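# Spread the towel flat on the table, clear of the basket

## Task

Get the towel lying flat as a single layer, entirely on the table top and, viewed from overhead, not overlapping the basket anywhere. The basket must end standing upright with all of its base resting on the table.

## Robot and tools

Robot: two arms, left_arm and right_arm, each with a two-finger parallel gripper. Base positions in metres: left_arm at about (-0.001, +0.323, +0.002), right_arm at about (+0.003, -0.343, +0.009). A gripper's fingers point along its own +z axis and close along its own y axis. end_effector_position is the spot between the finger pads, under 1 cm behind the tips.

Frame: every pose, velocity and offset uses the scene frame. Its origin is at table-top height, halfway between the arms, roughly 5 to 10 cm behind the table's near edge. +x points out over the table, +y toward left_arm, +z up. Arm names do not match the left and right of the images. Rotations turn the gripper about its Hand target position.

execute_actions(actions, cameras): actions is a list of actions. Each action is a table of up to 15 rows, one per 1/30 s control step; a shorter table repeats its final row for the remaining steps. Each row is a single list of 14 numbers, each between -1 and 1, covering both arms even if one stays still: left_arm dx, dy, dz, rx, ry, rz, opening, then right_arm in the same order. The six pose numbers are an offset, not a pose: they are measured from that arm's Hand target as it was when the action began, and every row of the action counts from that same start. So sending the same offset again moves the arm further. Scale: 1.0 equals 0.6 m for dx, dy, dz and 180 degrees for rx, ry, rz, which together form one rotation vector. A translation longer than 1.0 is shortened along its direction. Sending six zeros for an arm re-commands its current Hand target. opening is absolute: +1 fully open (about 87 mm between pads), +0.5 about 69 mm, 0 about 43 mm, -0.5 about 18 mm, -1 shut. A 0 for opening is a real command, so resend the current opening to leave a gripper alone. cameras lists camera names, ["all"] or []; images come back only when actions is empty or cameras asks for them.

move(target, speed, blend, opening_speed, blocking, cameras): drives each gripper in a straight line. target is one 14-number row laid out as above, or a list of up to 15 such rows; every row is an offset from the Hand targets at the start of the move, not from the previous row. speed is top path speed in m/s, 0.002 to 2.9, default 0.25 (turning capped at twice that in rad/s); one value or one per target. blend, in metres, rounds corners between listed targets; 0 stops at each. opening_speed is the rate of opening change per second on the -1 to +1 scale, at least 0.2. blocking=false returns after about 0.5 s while motion continues. A move lasts at most 10 s, does not avoid obstacles or the other arm, and grippers lag and can overshoot when fast. The result adds a move: line whose ending word (done, off_target, moving, held, fault) describes how it ended; limits=paced means a commanded pose was clipped, limits=held that steps were withheld. done only means within 10 mm and 2 degrees; it does not tell you about contact.

wait(seconds): 0 to 10 s, arms keep their last command. stop(): brakes a running move. zoom_image(camera, region): region is [x0, y0, x1, y1] in pixels of that camera's newest image, at most 504 by 504. finished_scene(scene): ends the scene, giving its number; call nothing after it.

Results: end_effector_position (m) and end_effector_quat_wxyz per arm; Hand target, the last commanded pose after clipping, which the next offsets start from; Tool commands; grip_measured, on the opening scale; Joint positions (gripper last, 0 closed to 1 open); Joint velocities (may be omitted when all are within noise); joint torques; step readings of position for action calls. The controller limits each commanded orientation to within 40 degrees of the measured one. Grippers often stop short or sag and tilt, especially far out; check the pose after each motion and send the remaining gap as an offset. Small motions may not happen or may go sideways.

Gripping: once the fingers touch, command about 0.04 below the grip_measured reading for a firm hold, less for a lighter one. Thin cloth gets weaker squeeze.

Cameras: cam_head_left, cam_head_right (a stereo pair on a beam behind the arms), cam_high, cam_low, cam_left_wrist, cam_right_wrist, each 672x504. Calibrations are given with small errors of a few mm and degrees.

Joint ranges (rad): waist -2.618 to 3.054, shoulder 0.000 to 3.142, elbow 0.000 to 3.142 (straight at 2.901), wrist pitch and yaw -1.571 to 1.571, wrist roll -2.094 to 2.094.

Avoid: letting the towel or basket leave the table or tipping the basket; dropping or releasing things while they move; fast collisions or hard presses, especially against the bar, plate and low rail near the bases (up to about 3 cm above the table) and between the two arms or grippers, which the clearance check does not fully guard; paths passing near an arm's own base; holding arms stretched or pushing at unreachable poses, which heats motors (MOTOR HOT at 75 °C, an OVER-TEMPERATURE FAULT folds the arm at 90 °C). To release a push, command the target back past the gripper.

Each tool is called after "Emit:" by a JSON object that holds its "method" and its "body".

## Session

Emit:
{"method": "execute_actions", "body": {"actions": []}}

Nothing of this call was run. Scene 2 begins with your next reply.

Emit:
{"method": "execute_actions", "body": {"actions": []}}

Scene clock: 0.00 s.
left_arm: end_effector_position=(+0.3302, +0.1051, +0.2630) grip_measured=+0.964 end_effector_quat_wxyz=(+0.513, -0.145, +0.810, -0.242) | right_arm: end_effector_position=(+0.3893, -0.3033, +0.1731) grip_measured=+1.000 end_effector_quat_wxyz=(+0.548, +0.149, +0.823, +0.007)
Joint positions: left_arm=[-0.654 1.234 1.066 -0.248 -0.344 -0.785 0.982] | right_arm=[0.163 1.229 0.764 0.038 0.344 0.359 1]
Joint velocities: within noise
Joint torques (N m): no reading
Motor temperatures (°C): left_arm=[25 37 33 27 25 24 24] | right_arm=[25 39 39 27 29 27 24]
Heat: left arm: 37 °C; right arm: 39 °C.
Hand target: left_arm +0.3324, +0.1056, +0.2714; +0.523, -0.147, +0.803, -0.246 | right_arm +0.3919, -0.3039, +0.1818; +0.558, +0.151, +0.816, +0.008
Tool commands: left_gripper/opening=+1.0 right_gripper/opening=+1.0
camera_calibration:
cam_left_wrist: T_world_to_cam=[[-0.0342755, -0.845046, 0.533594, -0.040785], [-0.960742, -0.11922, -0.250521, 0.42011], [0.275317, -0.521233, -0.807785, 0.320751], [0, 0, 0, 1]] pos_world=[0.313912, 0.182806, 0.386107]
cam_right_wrist: T_world_to_cam=[[-0.252824, -0.951193, -0.17695, -0.162006], [-0.923238, 0.291878, -0.249878, 0.512891], [0.28933, 0.100192, -0.951972, 0.224599], [0, 0, 0, 1]] pos_world=[0.367579, -0.326304, 0.313305]

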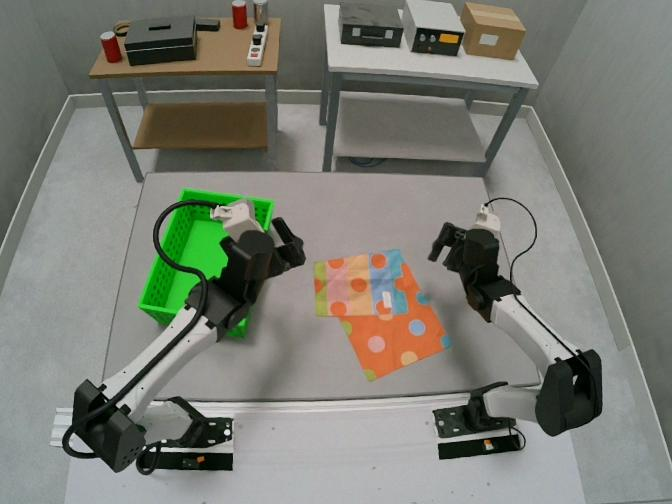

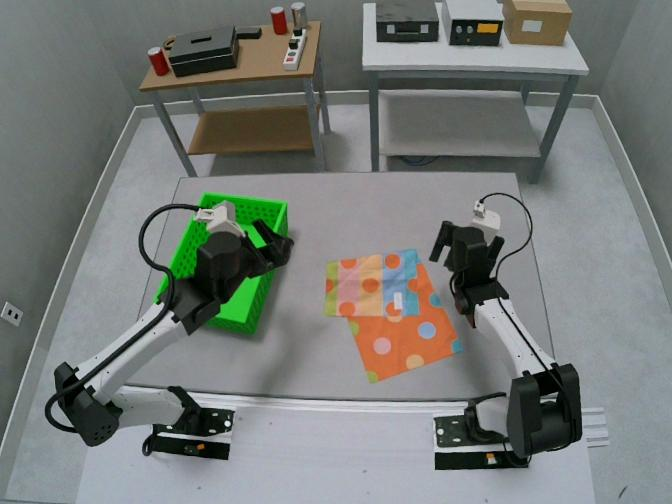

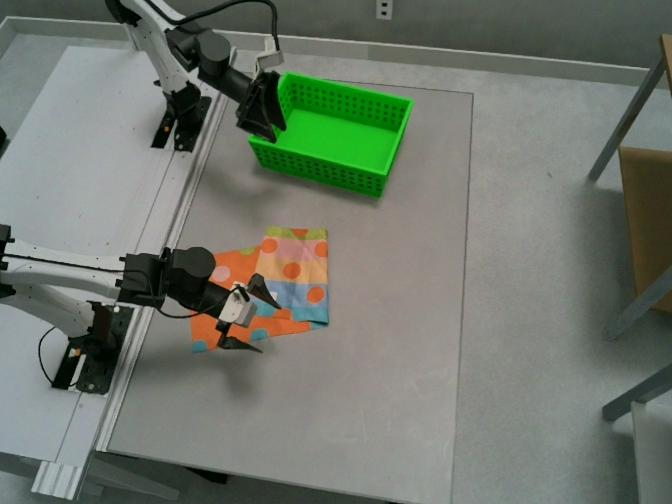

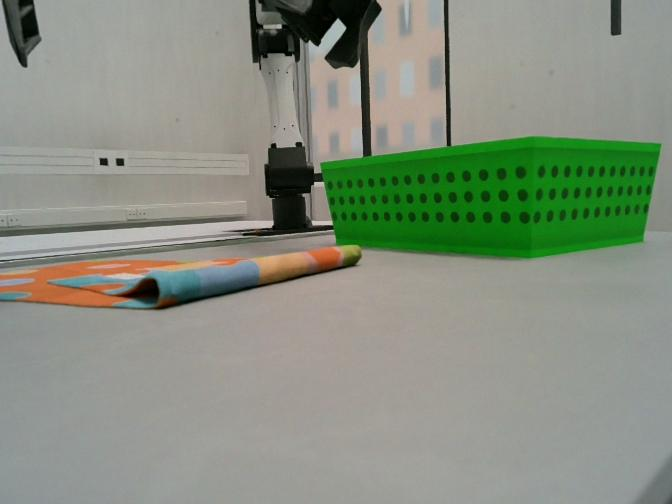

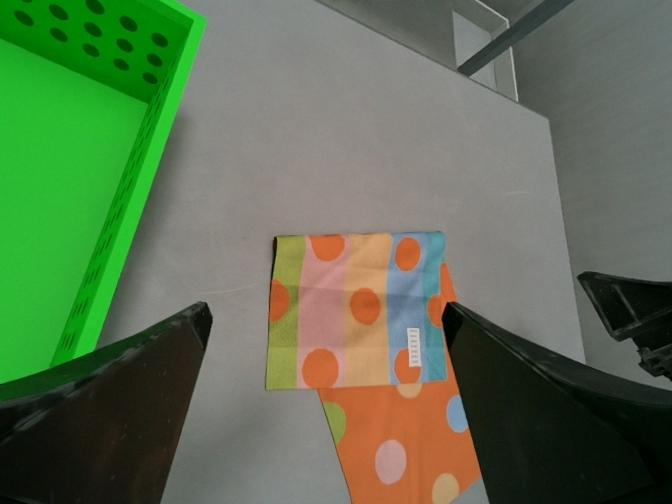

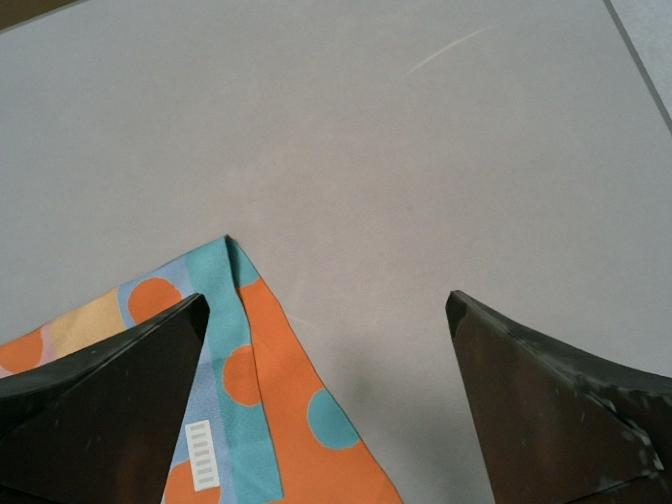

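Emit:
{"method": "zoom_image", "body": {"camera": "cam_head_right", "region": [310, 235, 480, 395]}}

Emit:
{"method": "zoom_image", "body": {"camera": "cam_head_left", "region": [300, 235, 470, 395]}}

Emit:
{"method": "zoom_image", "body": {"camera": "cam_high", "region": [180, 215, 340, 365]}}

Scaled by 2.965 from the camera's 672x504 image, which has a finer 960x720 frame.

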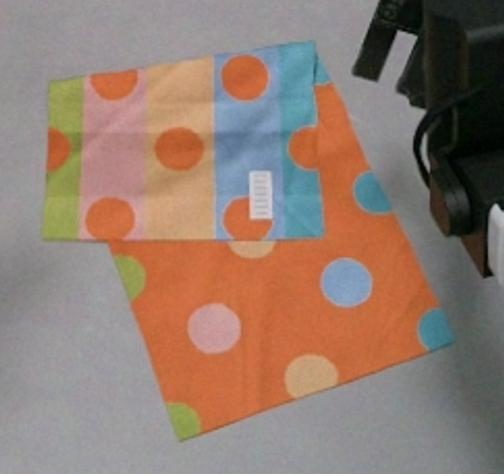

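Scaled by 2.965 from the camera's 672x504 image, which has a finer 960x720 frame.

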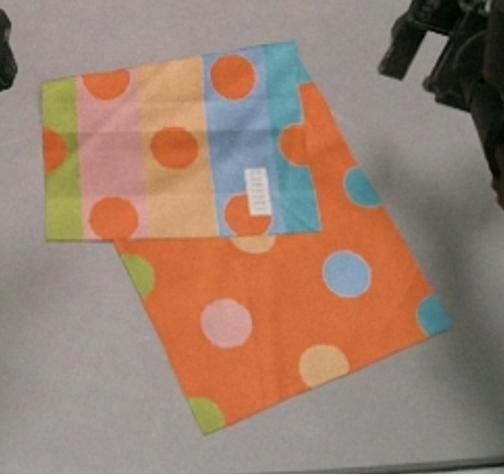

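Scaled by 3.150 from the camera's 672x504 image, which has a finer 960x720 frame.

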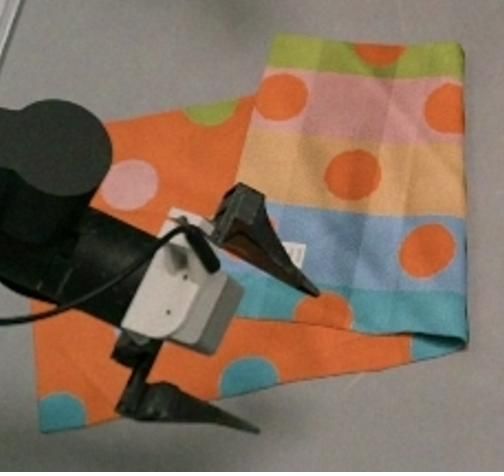

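Emit:
{"method": "move", "body": {"target": [-0.041,-0.143,-0.327,0.168,0.357,-0.1,-0.2,-0.137,0.135,-0.178,-0.005,0.378,0.102,-0.2], "speed": 0.35, "cameras": ["cam_left_wrist","cam_right_wrist","cam_head_right"]}}

Scene clock: 8.37 s.
left_arm: end_effector_position=(+0.3073, +0.0230, +0.0751) grip_measured=-0.200 end_effector_quat_wxyz=(+0.001, -0.012, +1.000, +0.005) | right_arm: end_effector_position=(+0.3092, -0.2283, +0.0702) grip_measured=-0.200 end_effector_quat_wxyz=(+0.006, +0.009, +1.000, -0.009)
Joint positions: left_arm=[-0.705 2.404 2.26 -1.448 0.018 -0.719 0.4] | right_arm=[0.269 1.924 1.507 -1.132 0.014 0.34 0.4]
Joint torques (N m): left_arm=[-0.1 -12.16 7.82 0.19 0.09 0.25] | right_arm=[0.62 -8.23 9.39 0.05 -0.28 -0.16]
Heat: left arm: 39 °C; right arm: 41 °C.
Hand target: left_arm +0.3078, +0.0198, +0.0752; -0.001, +0.000, +1.000, +0.001 | right_arm +0.3097, -0.2230, +0.0750; +0.001, +0.001, +1.000, +0.000
Off the commanded pose: left_arm 0.003 m, 1 deg | right_arm 0.007 m, 2 deg.
move: done
camera_calibration:
cam_left_wrist: T_world_to_cam=[[0.00643153, -0.999962, 0.00595371, 0.0199569], [-0.664463, 0.000175826, 0.747321, 0.172563], [-0.747293, -0.00876244, -0.664437, 0.424089], [0, 0, 0, 1]] pos_world=[0.431452, 0.0236419, 0.152702]
cam_right_wrist: T_world_to_cam=[[-0.0265065, -0.999145, 0.0317377, -0.224655], [-0.63585, 0.0413499, 0.770704, 0.173705], [-0.771357, 0.00024828, -0.636403, 0.425296], [0, 0, 0, 1]] pos_world=[0.432551, -0.231751, 0.143915]
Images, in order (width x height): cam_head_right 672x504, cam_left_wrist 672x504, cam_right_wrist 672x504.

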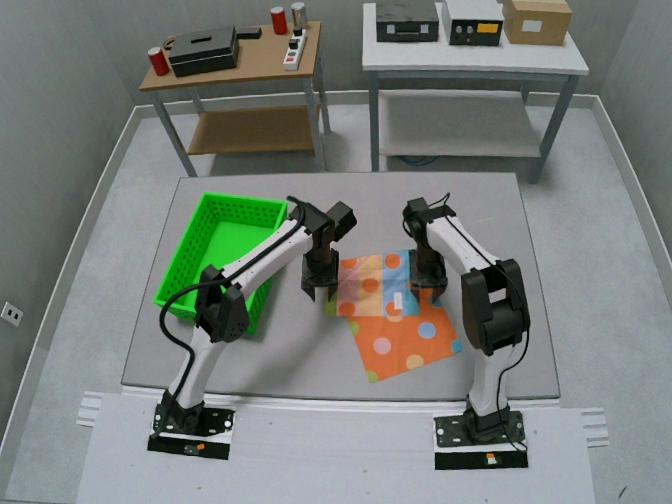

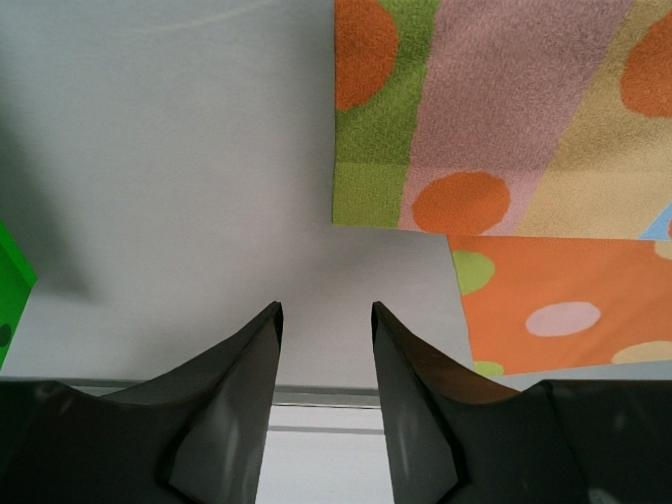

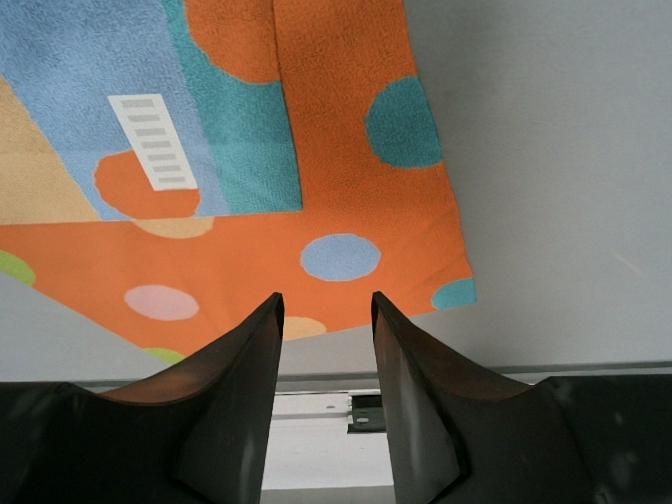

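Emit:
{"method": "move", "body": {"target": [[-0.013,0.005,-0.09,0,0,0,-0.2,-0.007,0.010,-0.09,0,0,0,-0.2],[-0.013,0.005,-0.134,0,0,0,-0.2,-0.007,0.010,-0.145,0,0,0,-0.2],[-0.013,0.005,-0.134,0,0,0,-1,-0.007,0.010,-0.145,0,0,0,-1],[-0.013,0.005,-0.03,0,0,0,-1,-0.007,0.010,-0.03,0,0,0,-1]], "speed": [0.25,0.08,0.1,0.15], "blend": [0.01,0,0,0], "opening_speed": 1.5, "cameras": ["cam_left_wrist","cam_right_wrist","cam_low"]}}

Scene clock: 13.20 s.
left_arm: end_effector_position=(+0.2916, +0.0208, +0.0476) grip_measured=-1.000 end_effector_quat_wxyz=(-0.020, -0.002, +1.000, +0.001) | right_arm: end_effector_position=(+0.3007, -0.2171, +0.0427) grip_measured=-0.974 end_effector_quat_wxyz=(-0.016, -0.004, +1.000, +0.003)
Joint positions: left_arm=[-0.721 2.377 2.096 -1.337 0.052 -0.714 0] | right_arm=[0.292 1.967 1.448 -1.063 -0.023 0.335 0.013]
Joint torques (N m): left_arm=[0.47 -14.26 7.77 0.16 -0.24 0.17] | right_arm=[0.29 -11.54 8.91 0.02 0 0.07]
Motor temperatures (°C): left_arm=[25 42 35 28 25 24 23] | right_arm=[25 41 41 29 29 27 24]
Heat: left arm: 42 °C; right arm: 41 °C.
Hand target: left_arm +0.3000, +0.0228, +0.0572; -0.001, +0.000, +1.000, +0.001 | right_arm +0.3055, -0.2169, +0.0570; +0.001, +0.001, +1.000, +0.000
Off the commanded pose: left_arm 0.013 m, 2 deg | right_arm 0.015 m, 2 deg.
move: off_target (left_arm, right_arm); target 3's new opening was sent with right_arm's hand 0.029 m and 4 deg from that target
camera_calibration:
cam_left_wrist: T_world_to_cam=[[-0.0124801, -0.999816, 0.0145506, 0.0232407], [-0.632362, 0.0191639, 0.774436, 0.171549], [-0.774573, 0.000463803, -0.632485, 0.400322], [0, 0, 0, 1]] pos_world=[0.41885, 0.0197632, 0.120005]
cam_right_wrist: T_world_to_cam=[[0.000846859, -0.999968, 0.00800123, -0.22024], [-0.602218, 0.00587766, 0.79831, 0.170117], [-0.798331, -0.00549454, -0.602194, 0.406619], [0, 0, 0, 1]] pos_world=[0.427251, -0.218998, 0.11082]
Images, in order (width x height): cam_low 672x504, cam_left_wrist 672x504, cam_right_wrist 672x504.

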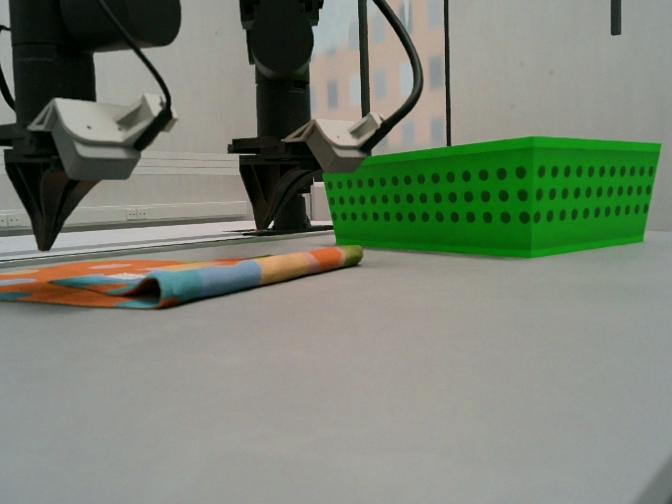

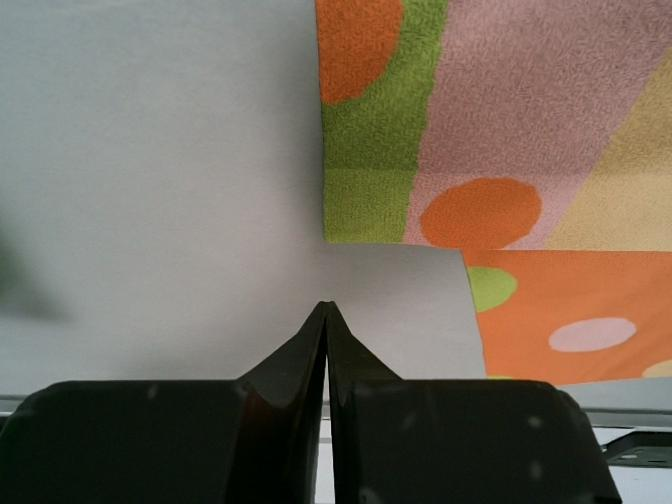

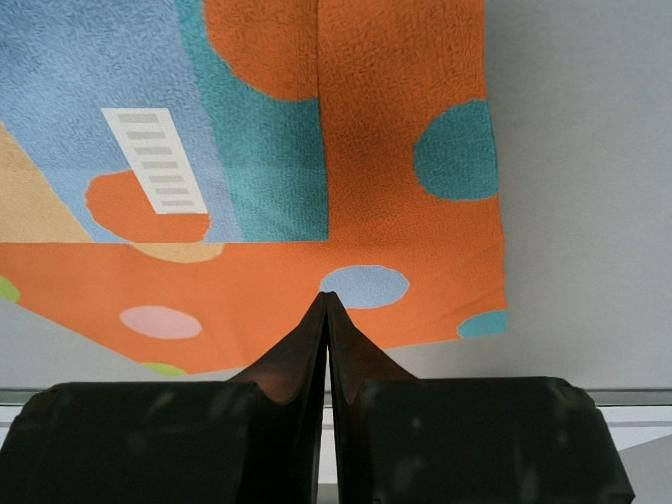

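Emit:
{"method": "move", "body": {"target": [0.025,0.003,-0.105,0,0,0,-0.2,0.02,0,-0.115,0,0,0,-0.2], "speed": 0.12, "cameras": ["cam_left_wrist","cam_right_wrist","cam_low"]}}

Scene clock: 14.77 s.
left_arm: end_effector_position=(+0.3011, +0.0226, +0.0153) grip_measured=-0.200 end_effector_quat_wxyz=(-0.019, -0.002, +1.000, -0.004) | right_arm: end_effector_position=(+0.3044, -0.2142, +0.0132) grip_measured=-0.200 end_effector_quat_wxyz=(-0.018, -0.004, +1.000, +0.007)
Joint positions: left_arm=[-0.705 2.412 2.028 -1.228 0.056 -0.697 0.4] | right_arm=[0.292 2.023 1.406 -0.967 -0.032 0.335 0.4]
Joint torques (N m): left_arm=[0.98 -10.52 3.64 1.06 -0.3 0.27] | right_arm=[-0.27 -5.96 3.7 1.4 0.09 -0.06]
Heat: left arm: 42 °C; right arm: 42 °C.
Hand target: left_arm +0.3150, +0.0246, -0.0058; -0.001, +0.000, +1.000, +0.001 | right_arm +0.3175, -0.2169, -0.0120; +0.001, +0.001, +1.000, +0.001
Off the commanded pose: left_arm 0.025 m, 2 deg | right_arm 0.028 m, 2 deg.
move: off_target (left_arm, right_arm)
camera_calibration:
cam_left_wrist: T_world_to_cam=[[-0.0129878, -0.999645, 0.023251, 0.0255855], [-0.633934, 0.0262144, 0.772942, 0.20289], [-0.773278, -0.00470081, -0.63405, 0.387048], [0, 0, 0, 1]] pos_world=[0.428247, 0.0220773, 0.0879909]
cam_right_wrist: T_world_to_cam=[[0.000561115, -1, 0.000116084, -0.21693], [-0.598135, -0.000242594, 0.801395, 0.193258], [-0.801395, -0.000519109, -0.598135, 0.393841], [0, 0, 0, 1]] pos_world=[0.431338, -0.216679, 0.0807192]
Images, in order (width x height): cam_low 672x504, cam_left_wrist 672x504, cam_right_wrist 672x504.

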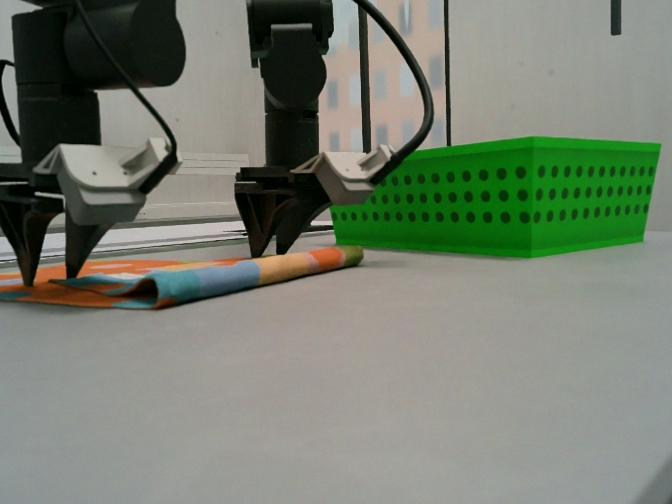

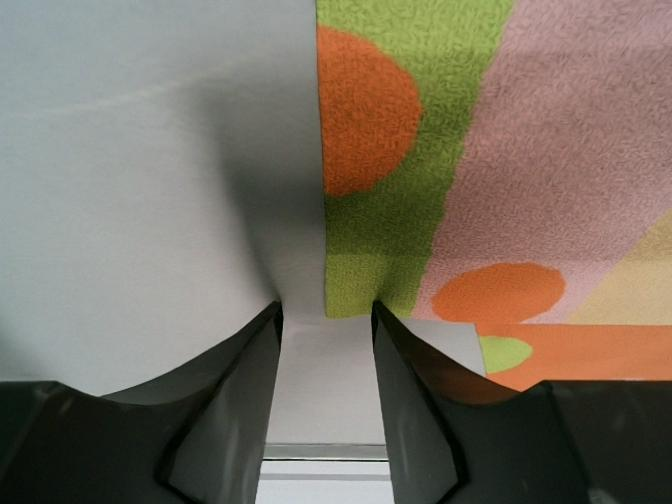

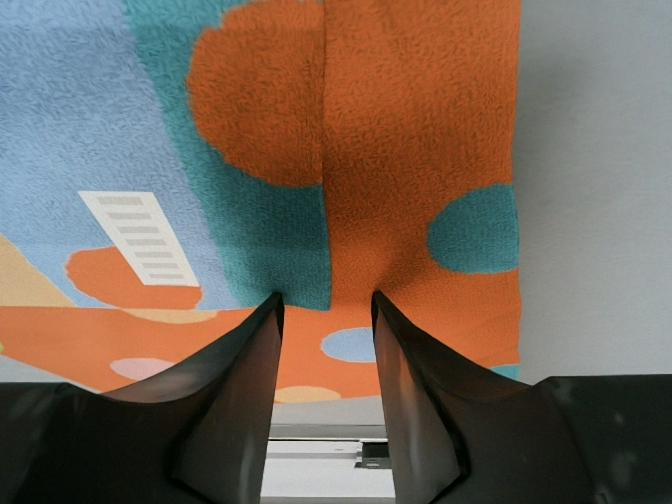

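Emit:
{"method": "move", "body": {"target": [[0.005,0,0.04,0,0,0,-0.2,0.005,0,0.05,0,0,0,-0.2],[0.027,0,0.04,0,0,0,-0.2,0.025,0,0.05,0,0,0,-0.2],[0.032,0,0,0,0,0,-0.2,0.03,0,0.003,0,0,0,-0.2],[0.032,0,0,0,0,0,-1,0.03,0,0.003,0,0,0,-1]], "speed": [0.15,0.15,0.12,0.1], "blend": [0.01,0.005,0,0], "opening_speed": 1.5, "cameras": ["cam_left_wrist","cam_right_wrist"]}}

Scene clock: 17.33 s.
left_arm: end_effector_position=(+0.3273, +0.0127, +0.0160) grip_measured=-0.962 end_effector_quat_wxyz=(-0.002, -0.007, +1.000, -0.027) | right_arm: end_effector_position=(+0.3226, -0.2021, +0.0141) grip_measured=-0.904 end_effector_quat_wxyz=(-0.013, +0.004, +0.999, +0.039)
Joint positions: left_arm=[-0.68 2.476 2.15 -1.231 0.07 -0.685 0.019] | right_arm=[0.278 2.069 1.48 -0.965 -0.089 0.338 0.048]
Joint torques (N m): left_arm=[0.83 -10.1 5.24 0.53 -0.43 0.3] | right_arm=[-0.35 -5.65 5.57 1 0.72 -0.18]
Heat: left arm: 43 °C; right arm: 42 °C.
Hand target: left_arm +0.3342, +0.0246, -0.0058; -0.001, +0.000, +1.000, +0.001 | right_arm +0.3356, -0.2169, -0.0101; +0.001, +0.001, +1.000, +0.001
Off the commanded pose: left_arm 0.026 m, 3 deg | right_arm 0.031 m, 5 deg.
move: off_target (left_arm, right_arm); blend cut to 0.0066 m at target 1; target 4's new opening was sent with right_arm's hand 0.028 m and 2 deg from that target
camera_calibration:
cam_left_wrist: T_world_to_cam=[[-0.00356882, -0.997614, 0.0689513, 0.0122104], [-0.66043, 0.0541262, 0.748934, 0.227931], [-0.750879, -0.0428647, -0.659047, 0.401263], [0, 0, 0, 1]] pos_world=[0.451876, 0.0170442, 0.0929034]
cam_right_wrist: T_world_to_cam=[[-0.0165849, -0.99787, -0.0630955, -0.198024], [-0.605948, -0.0401646, 0.794489, 0.197976], [-0.795331, 0.0514091, -0.603991, 0.417536], [0, 0, 0, 1]] pos_world=[0.448758, -0.211115, 0.0824035]
Images, in order (width x height): cam_left_wrist 672x504, cam_right_wrist 672x504.

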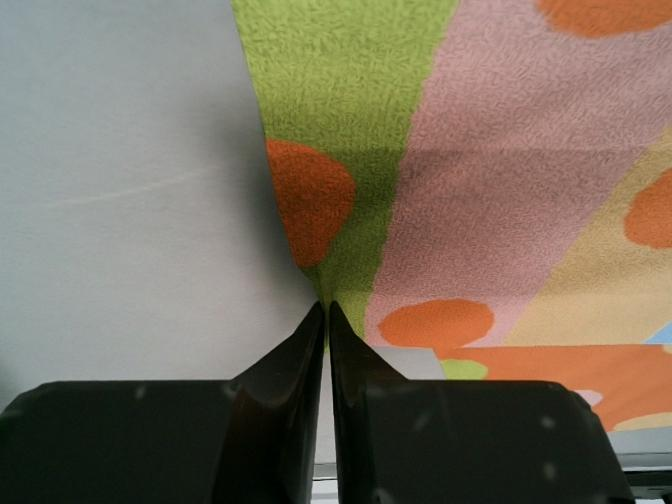

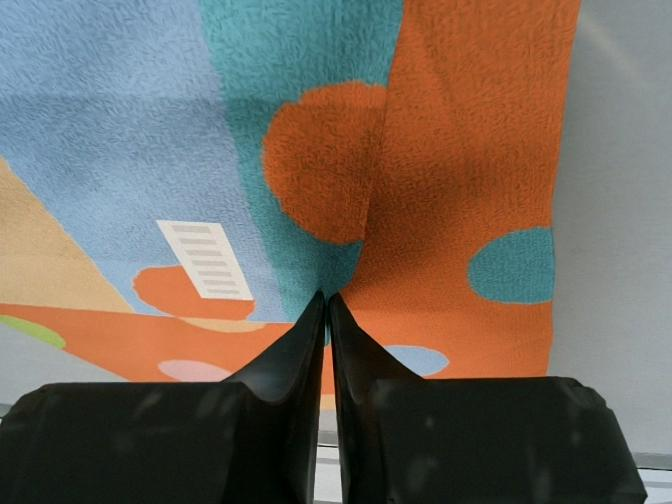

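Emit:
{"method": "move", "body": {"target": [0,-0.018,0.15,0,0,0,-1,0,0.023,0.15,0,0,0,-1], "speed": 0.2, "cameras": ["cam_low","cam_left_wrist","cam_right_wrist","cam_high"]}}

Scene clock: 19.40 s.
left_arm: end_effector_position=(+0.3332, +0.0090, +0.0874) grip_measured=-0.962 end_effector_quat_wxyz=(+0.012, -0.007, +1.000, -0.028) | right_arm: end_effector_position=(+0.3325, -0.2004, +0.0673) grip_measured=-0.904 end_effector_quat_wxyz=(-0.013, +0.001, +1.000, +0.012)
Joint positions: left_arm=[-0.68 2.539 2.557 -1.552 0.055 -0.685 0.019] | right_arm=[0.296 2.069 1.701 -1.201 -0.038 0.349 0.048]
Joint torques (N m): left_arm=[-0.05 -12.89 6.61 0.26 -0.25 0.12] | right_arm=[0.7 -11.54 9.22 -0.02 0.18 0.05]
Heat: left arm: 44 °C; right arm: 42 °C.
Hand target: left_arm +0.3342, +0.0138, +0.0841; -0.001, +0.000, +1.000, +0.001 | right_arm +0.3356, -0.2032, +0.0799; +0.001, +0.001, +1.000, +0.001
Off the commanded pose: left_arm 0.006 m, 4 deg | right_arm 0.013 m, 2 deg.
joint sent to its limit (left arm) — joint 4 (wrist pitch), lower limit. The joint targets still meet the commanded pose.
move: off_target (left_arm, right_arm)
camera_calibration:
cam_left_wrist: T_world_to_cam=[[-0.00549222, -0.997464, 0.0709541, 0.0041174], [-0.680629, 0.0557119, 0.730507, 0.186867], [-0.732608, -0.0442813, -0.679209, 0.448297], [0, 0, 0, 1]] pos_world=[0.455635, 0.0135474, 0.167688]
cam_right_wrist: T_world_to_cam=[[-0.00870624, -0.999909, -0.0102985, -0.199336], [-0.606982, -0.00290003, 0.79471, 0.169496], [-0.794668, 0.0131699, -0.606902, 0.44977], [0, 0, 0, 1]] pos_world=[0.458563, -0.20475, 0.136213]
Images, in order (width x height): cam_high 672x504, cam_low 672x504, cam_left_wrist 672x504, cam_right_wrist 672x504.

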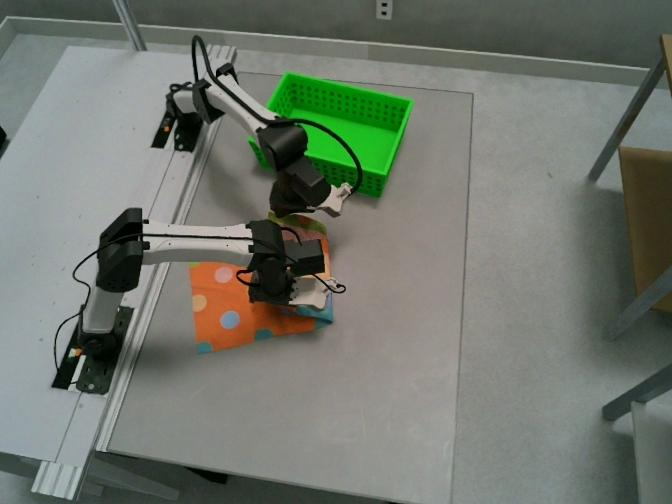

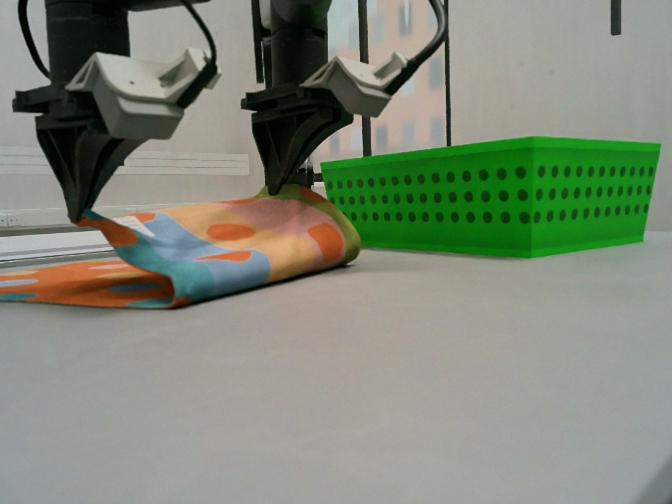

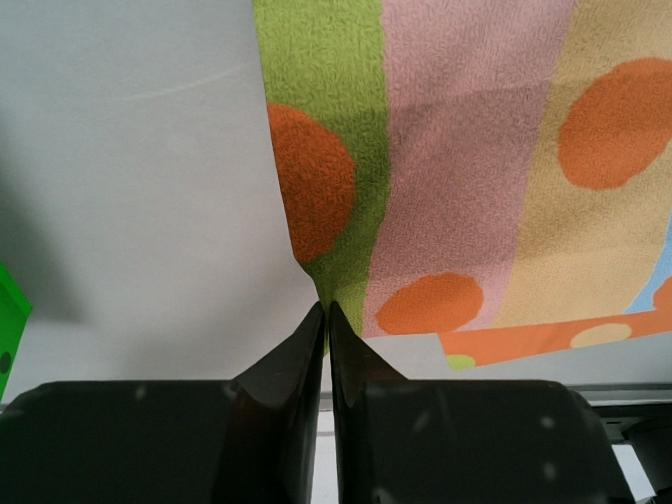

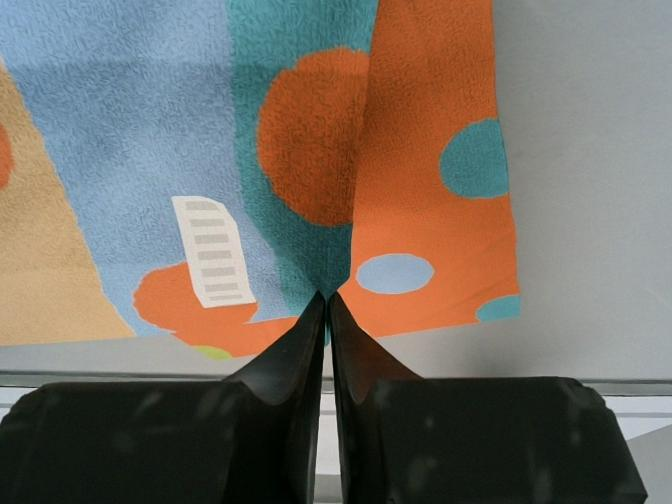

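Emit:
{"method": "move", "body": {"target": [[0.16,0.01,0.043,0,-0.04,0,-1,0.19,0.005,0.083,0.005,-0.05,0.02,-1],[0.31,0.043,0.01,0,-0.13,0,-1,0.39,0.03,0.033,0.017,-0.14,0.05,-1],[0.397,0.06,-0.115,0,-0.2,0,-1,0.494,0.058,-0.108,0.029,-0.221,0.08,-1]], "speed": 0.25, "blend": [0.03,0.02,0], "cameras": ["cam_low","cam_head_left","cam_high","cam_left_wrist","cam_right_wrist"]}}

Scene clock: 23.70 s.
left_arm: end_effector_position=(+0.5593, +0.0400, +0.0295) grip_measured=-0.964 end_effector_quat_wxyz=(+0.322, +0.001, +0.946, -0.029) | right_arm: end_effector_position=(+0.6235, -0.1612, +0.0344) grip_measured=-0.904 end_effector_quat_wxyz=(+0.332, -0.122, +0.934, +0.055)
Joint positions: left_arm=[-0.513 2.869 2.856 -0.965 -0.229 -0.434 0.018] | right_arm=[0.226 2.839 2.842 -0.872 -0.017 0.027 0.048]
Joint torques (N m): left_arm=[1.2 -12.86 7.21 1.89 -0.41 0.27] | right_arm=[-0.31 -12.63 6.24 2.19 0.02 -0.2]
Heat: left arm: 45 °C; right arm: 44 °C.
Hand target: left_arm +0.5724, +0.0498, +0.0152; +0.308, +0.000, +0.951, +0.001 | right_arm +0.6319, -0.1682, +0.0151; +0.340, -0.122, +0.931, +0.045
Off the commanded pose: left_arm 0.022 m, 4 deg | right_arm 0.022 m, 1 deg.
elbow stopped short (left arm): the move would have taken joint 3 (elbow) straighter than the controller allows.
elbow stopped short (right arm): the move would have taken joint 3 (elbow) straighter than the controller allows.
move: off_target (left_arm, right_arm)
camera_calibration:
cam_left_wrist: T_world_to_cam=[[-0.044509, -0.99751, 0.0547134, 0.0626026], [-0.980954, 0.0540044, 0.186584, 0.56553], [-0.189074, -0.0453666, -0.980914, 0.280828], [0, 0, 0, 1]] pos_world=[0.610643, 0.0446458, 0.166524]
cam_right_wrist: T_world_to_cam=[[0.250192, -0.968061, -0.016174, -0.313998], [-0.946637, -0.248092, 0.20574, 0.564912], [-0.203181, -0.0361635, -0.978473, 0.296583], [0, 0, 0, 1]] pos_world=[0.673586, -0.153094, 0.168895]
Images, in order (width x height): cam_head_left 672x504, cam_high 672x504, cam_low 672x504, cam_left_wrist 672x504, cam_right_wrist 672x504.

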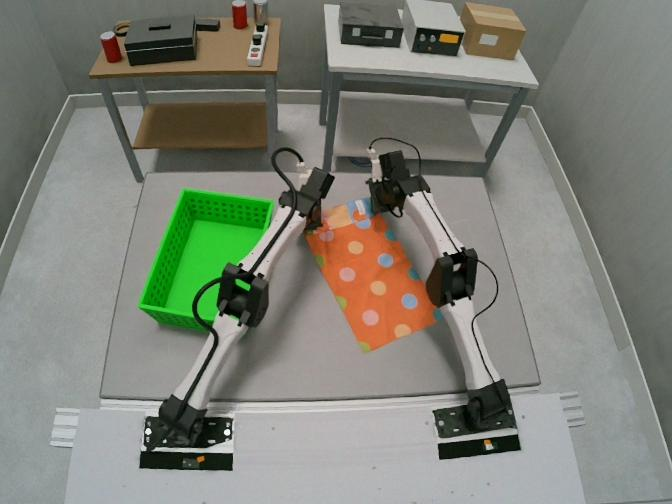

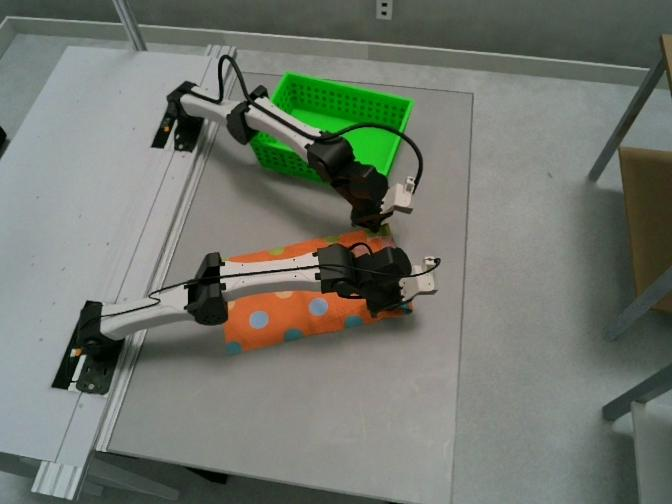

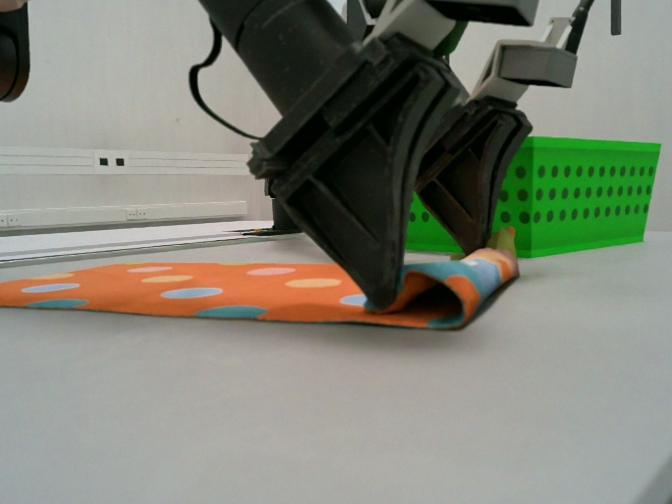

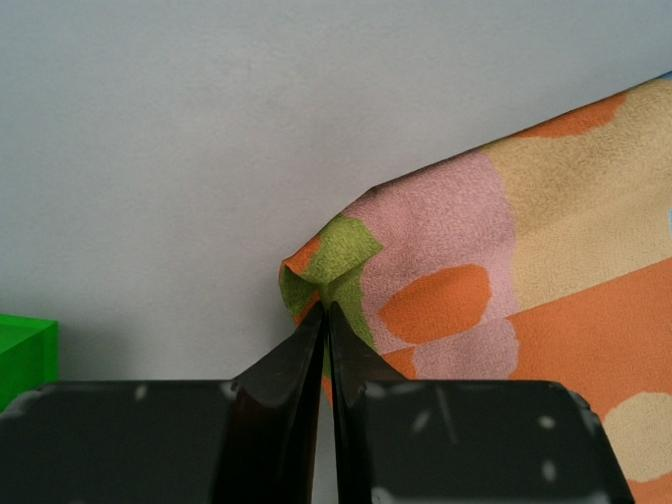

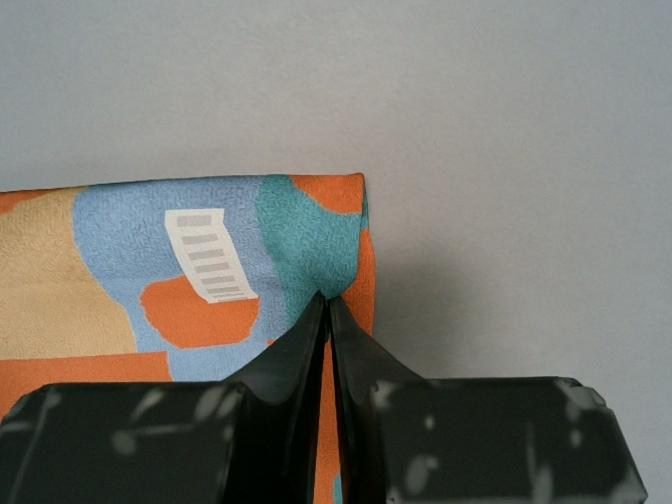

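Emit:
{"method": "move", "body": {"target": [[0,0,0,0,0,0,-0.2,0,0,0,0,0,0,-0.2],[-0.04,-0.01,0.2,0,0,0,-0.2,-0.04,-0.02,0.2,0,0,0,-0.2],[-0.56,-0.2,0.2,-0.034,0.1975,0.105,-0.2,-0.53,-0.2,0.2,-0.066,0.213,0.024,-0.2],[-0.599,-0.231,0.1,-0.034,0.1975,0.105,-0.2,-0.575,-0.218,0.1,-0.066,0.213,0.024,-0.2]], "speed": [0.1,0.2,0.4,0.25], "blend": [0,0.03,0.03,0], "cameras": ["cam_head_left","cam_high","cam_low","cam_left_wrist","cam_right_wrist"]}}

Scene clock: 32.07 s.
left_arm: end_effector_position=(+0.2104, -0.0849, +0.0788) grip_measured=-0.200 end_effector_quat_wxyz=(+0.001, -0.158, +0.987, +0.008) | right_arm: end_effector_position=(+0.2821, -0.2959, +0.0710) grip_measured=-0.200 end_effector_quat_wxyz=(-0.023, -0.164, +0.986, +0.004)
Joint positions: left_arm=[-1.001 2.461 2.393 -1.524 0.023 -1.306 0.4] | right_arm=[0.124 1.819 1.359 -1.142 -0.017 -0.154 0.4]
Joint torques (N m): left_arm=[0.34 -13.38 4.46 0.51 0.04 -0.15] | right_arm=[-0.55 -10.5 5.53 0.53 -0.11 -0.2]
Motor temperatures (°C): left_arm=[25 49 36 29 25 24 24] | right_arm=[25 48 43 29 29 27 24]
Heat: left arm: 49 °C; right arm: 48 °C.
Hand target: left_arm +0.2129, -0.0888, +0.0751; +0.000, -0.170, +0.985, +0.001 | right_arm +0.2869, -0.2990, +0.0750; +0.000, -0.169, +0.986, +0.001
Off the commanded pose: left_arm 0.006 m, 2 deg | right_arm 0.007 m, 3 deg.
elbow stopped short (left arm): the move would have taken joint 3 (elbow) straighter than the controller allows.
elbow stopped short (right arm): the move would have taken joint 3 (elbow) straighter than the controller allows.
move: off_target (right_arm)
camera_calibration:
cam_left_wrist: T_world_to_cam=[[0.29444, -0.95567, 0.000217841, -0.143734], [-0.636018, -0.195786, 0.746424, 0.0828475], [-0.713292, -0.219916, -0.665471, 0.328216], [0, 0, 0, 1]] pos_world=[0.329127, -0.0489621, 0.15661]
cam_right_wrist: T_world_to_cam=[[0.316899, -0.948459, 0.0000056293, -0.372629], [-0.561497, -0.187602, 0.805932, 0.0673791], [-0.764393, -0.255402, -0.592008, 0.32419], [0, 0, 0, 1]] pos_world=[0.403727, -0.257985, 0.137622]
Images, in order (width x height): cam_head_left 672x504, cam_high 672x504, cam_low 672x504, cam_left_wrist 672x504, cam_right_wrist 672x504.

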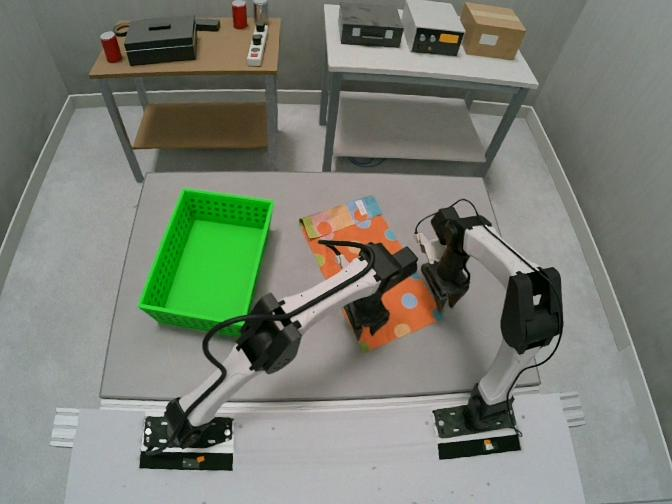

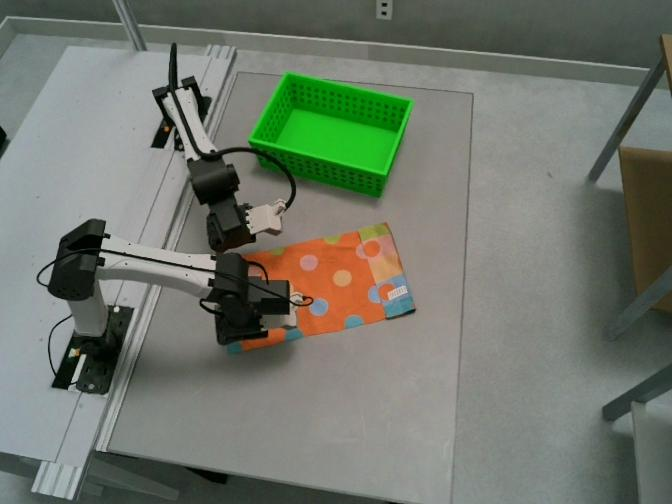

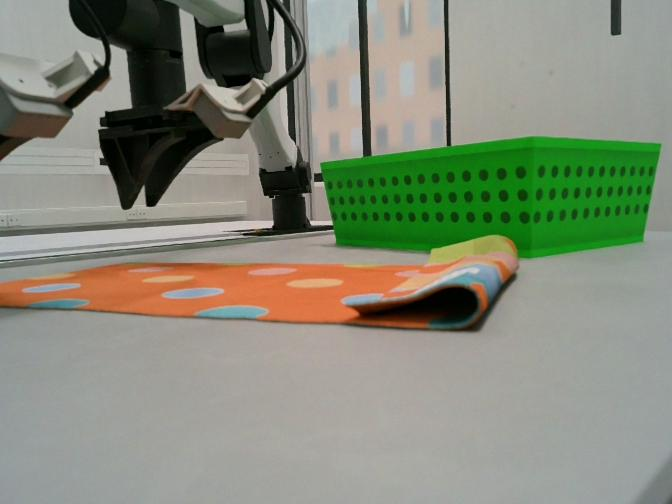

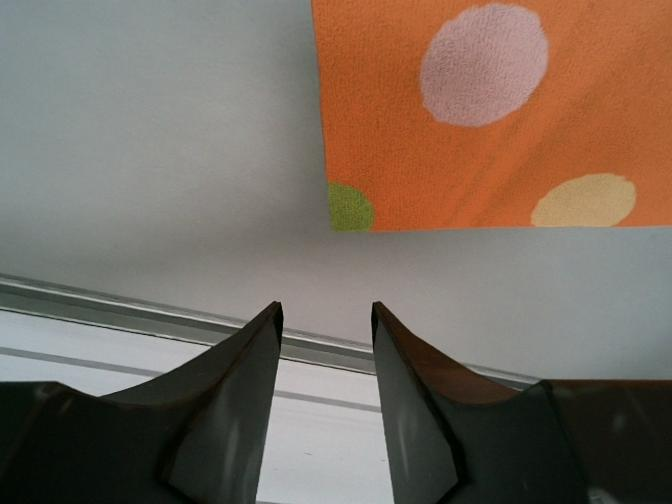

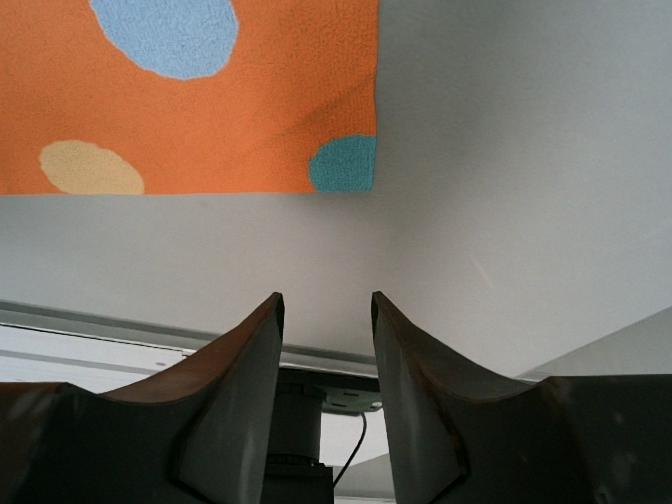

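Emit:
{"method": "move", "body": {"target": [[0.007,0.0155,-0.09,0,0,0,-0.2,0.055,-0.03,-0.09,0,0,0,-0.2],[0.012,0.0175,-0.134,0,0,0,-0.2,0.0625,-0.024,-0.14,0,0,0,-0.2],[0.012,0.0175,-0.134,0,0,0,-1,0.0625,-0.024,-0.14,0,0,0,-1],[0.012,0.01,-0.085,0,0,0,-1,0.0625,-0.02,-0.085,0,0,0,-1],[-0.13,0.045,-0.085,0,0,0,-1,-0.096,-0.045,-0.085,0,0,0,-1]], "speed": [0.25,0.12,0.1,0.15,0.12], "blend": [0.01,0,0,0.01,0], "opening_speed": 1.5, "cameras": ["cam_head_left","cam_high","cam_low","cam_left_wrist","cam_right_wrist"]}}

Scene clock: 38.40 s.
left_arm: end_effector_position=(+0.1282, -0.0561, +0.0146) grip_measured=-1.000 end_effector_quat_wxyz=(-0.019, -0.160, +0.987, +0.023) | right_arm: end_effector_position=(+0.2237, -0.3198, +0.0226) grip_measured=-0.974 end_effector_quat_wxyz=(-0.020, -0.164, +0.986, +0.014)
Joint positions: left_arm=[-1.123 2.197 1.682 -1.116 0.055 -1.432 0] | right_arm=[0.062 1.658 0.961 -0.901 -0.036 -0.217 0.013]
Joint torques (N m): left_arm=[0.01 -14.91 4.3 0.48 -0.26 -0.13] | right_arm=[-0.42 -8.47 5.01 0.59 0.08 -0.15]
Heat: left arm: 52 °C; right arm: 48 °C.
Hand target: left_arm +0.1350, -0.0618, +0.0241; +0.000, -0.170, +0.985, +0.001 | right_arm +0.2293, -0.3260, +0.0241; +0.000, -0.169, +0.986, +0.001
Off the commanded pose: left_arm 0.013 m, 4 deg | right_arm 0.008 m, 3 deg.
move: off_target (left_arm, right_arm); target 3's new opening was sent with left_arm's hand 0.028 m and 4 deg from that target
camera_calibration:
cam_left_wrist: T_world_to_cam=[[0.298669, -0.953657, -0.0365422, -0.0918036], [-0.600705, -0.217608, 0.769286, 0.0779916], [-0.741587, -0.207811, -0.637859, 0.237094], [0, 0, 0, 1]] pos_world=[0.250095, -0.0213068, 0.08788]
cam_right_wrist: T_world_to_cam=[[0.316787, -0.948276, -0.0204368, -0.376196], [-0.563421, -0.205466, 0.800213, 0.0641071], [-0.763022, -0.241983, -0.599368, 0.248931], [0, 0, 0, 1]] pos_world=[0.345233, -0.283329, 0.0902134]
Images, in order (width x height): cam_head_left 672x504, cam_high 672x504, cam_low 672x504, cam_left_wrist 672x504, cam_right_wrist 672x504.

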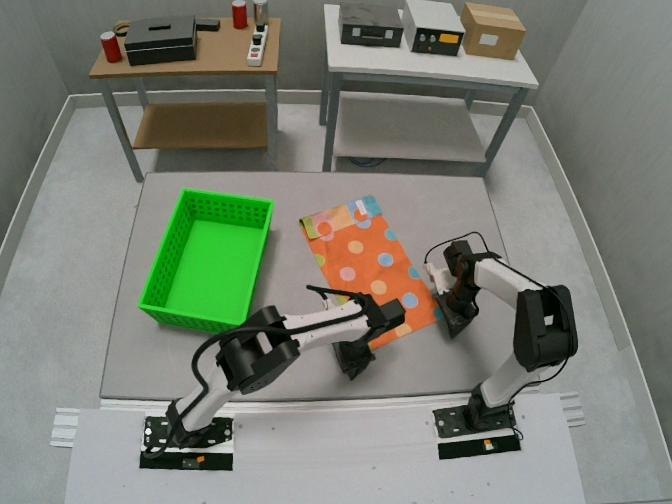

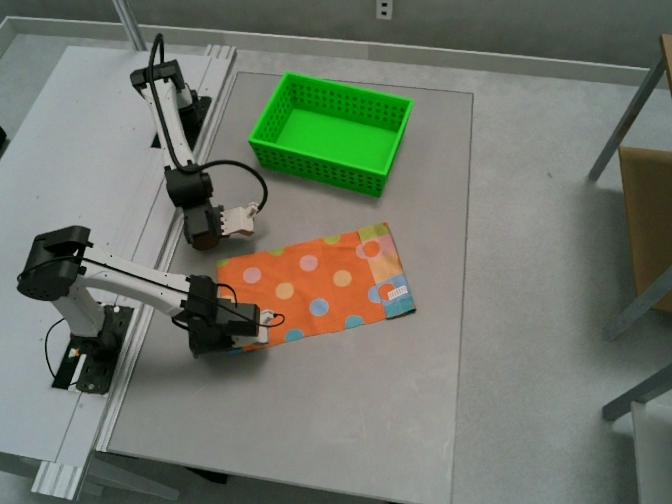

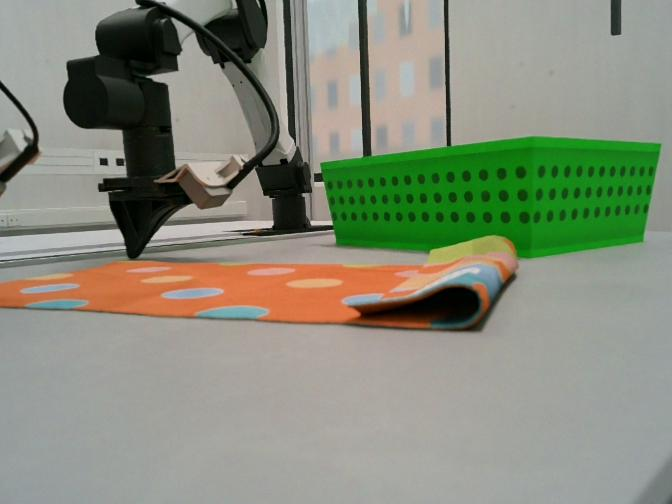

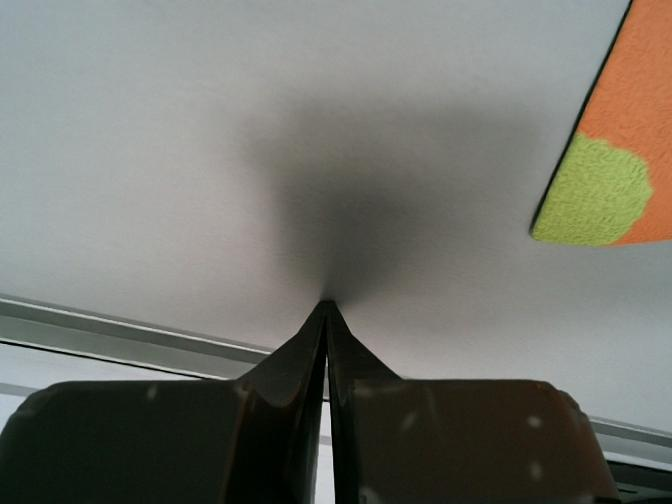

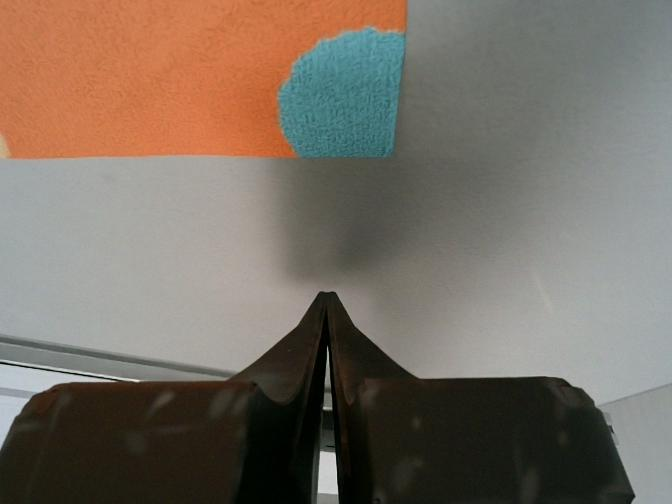

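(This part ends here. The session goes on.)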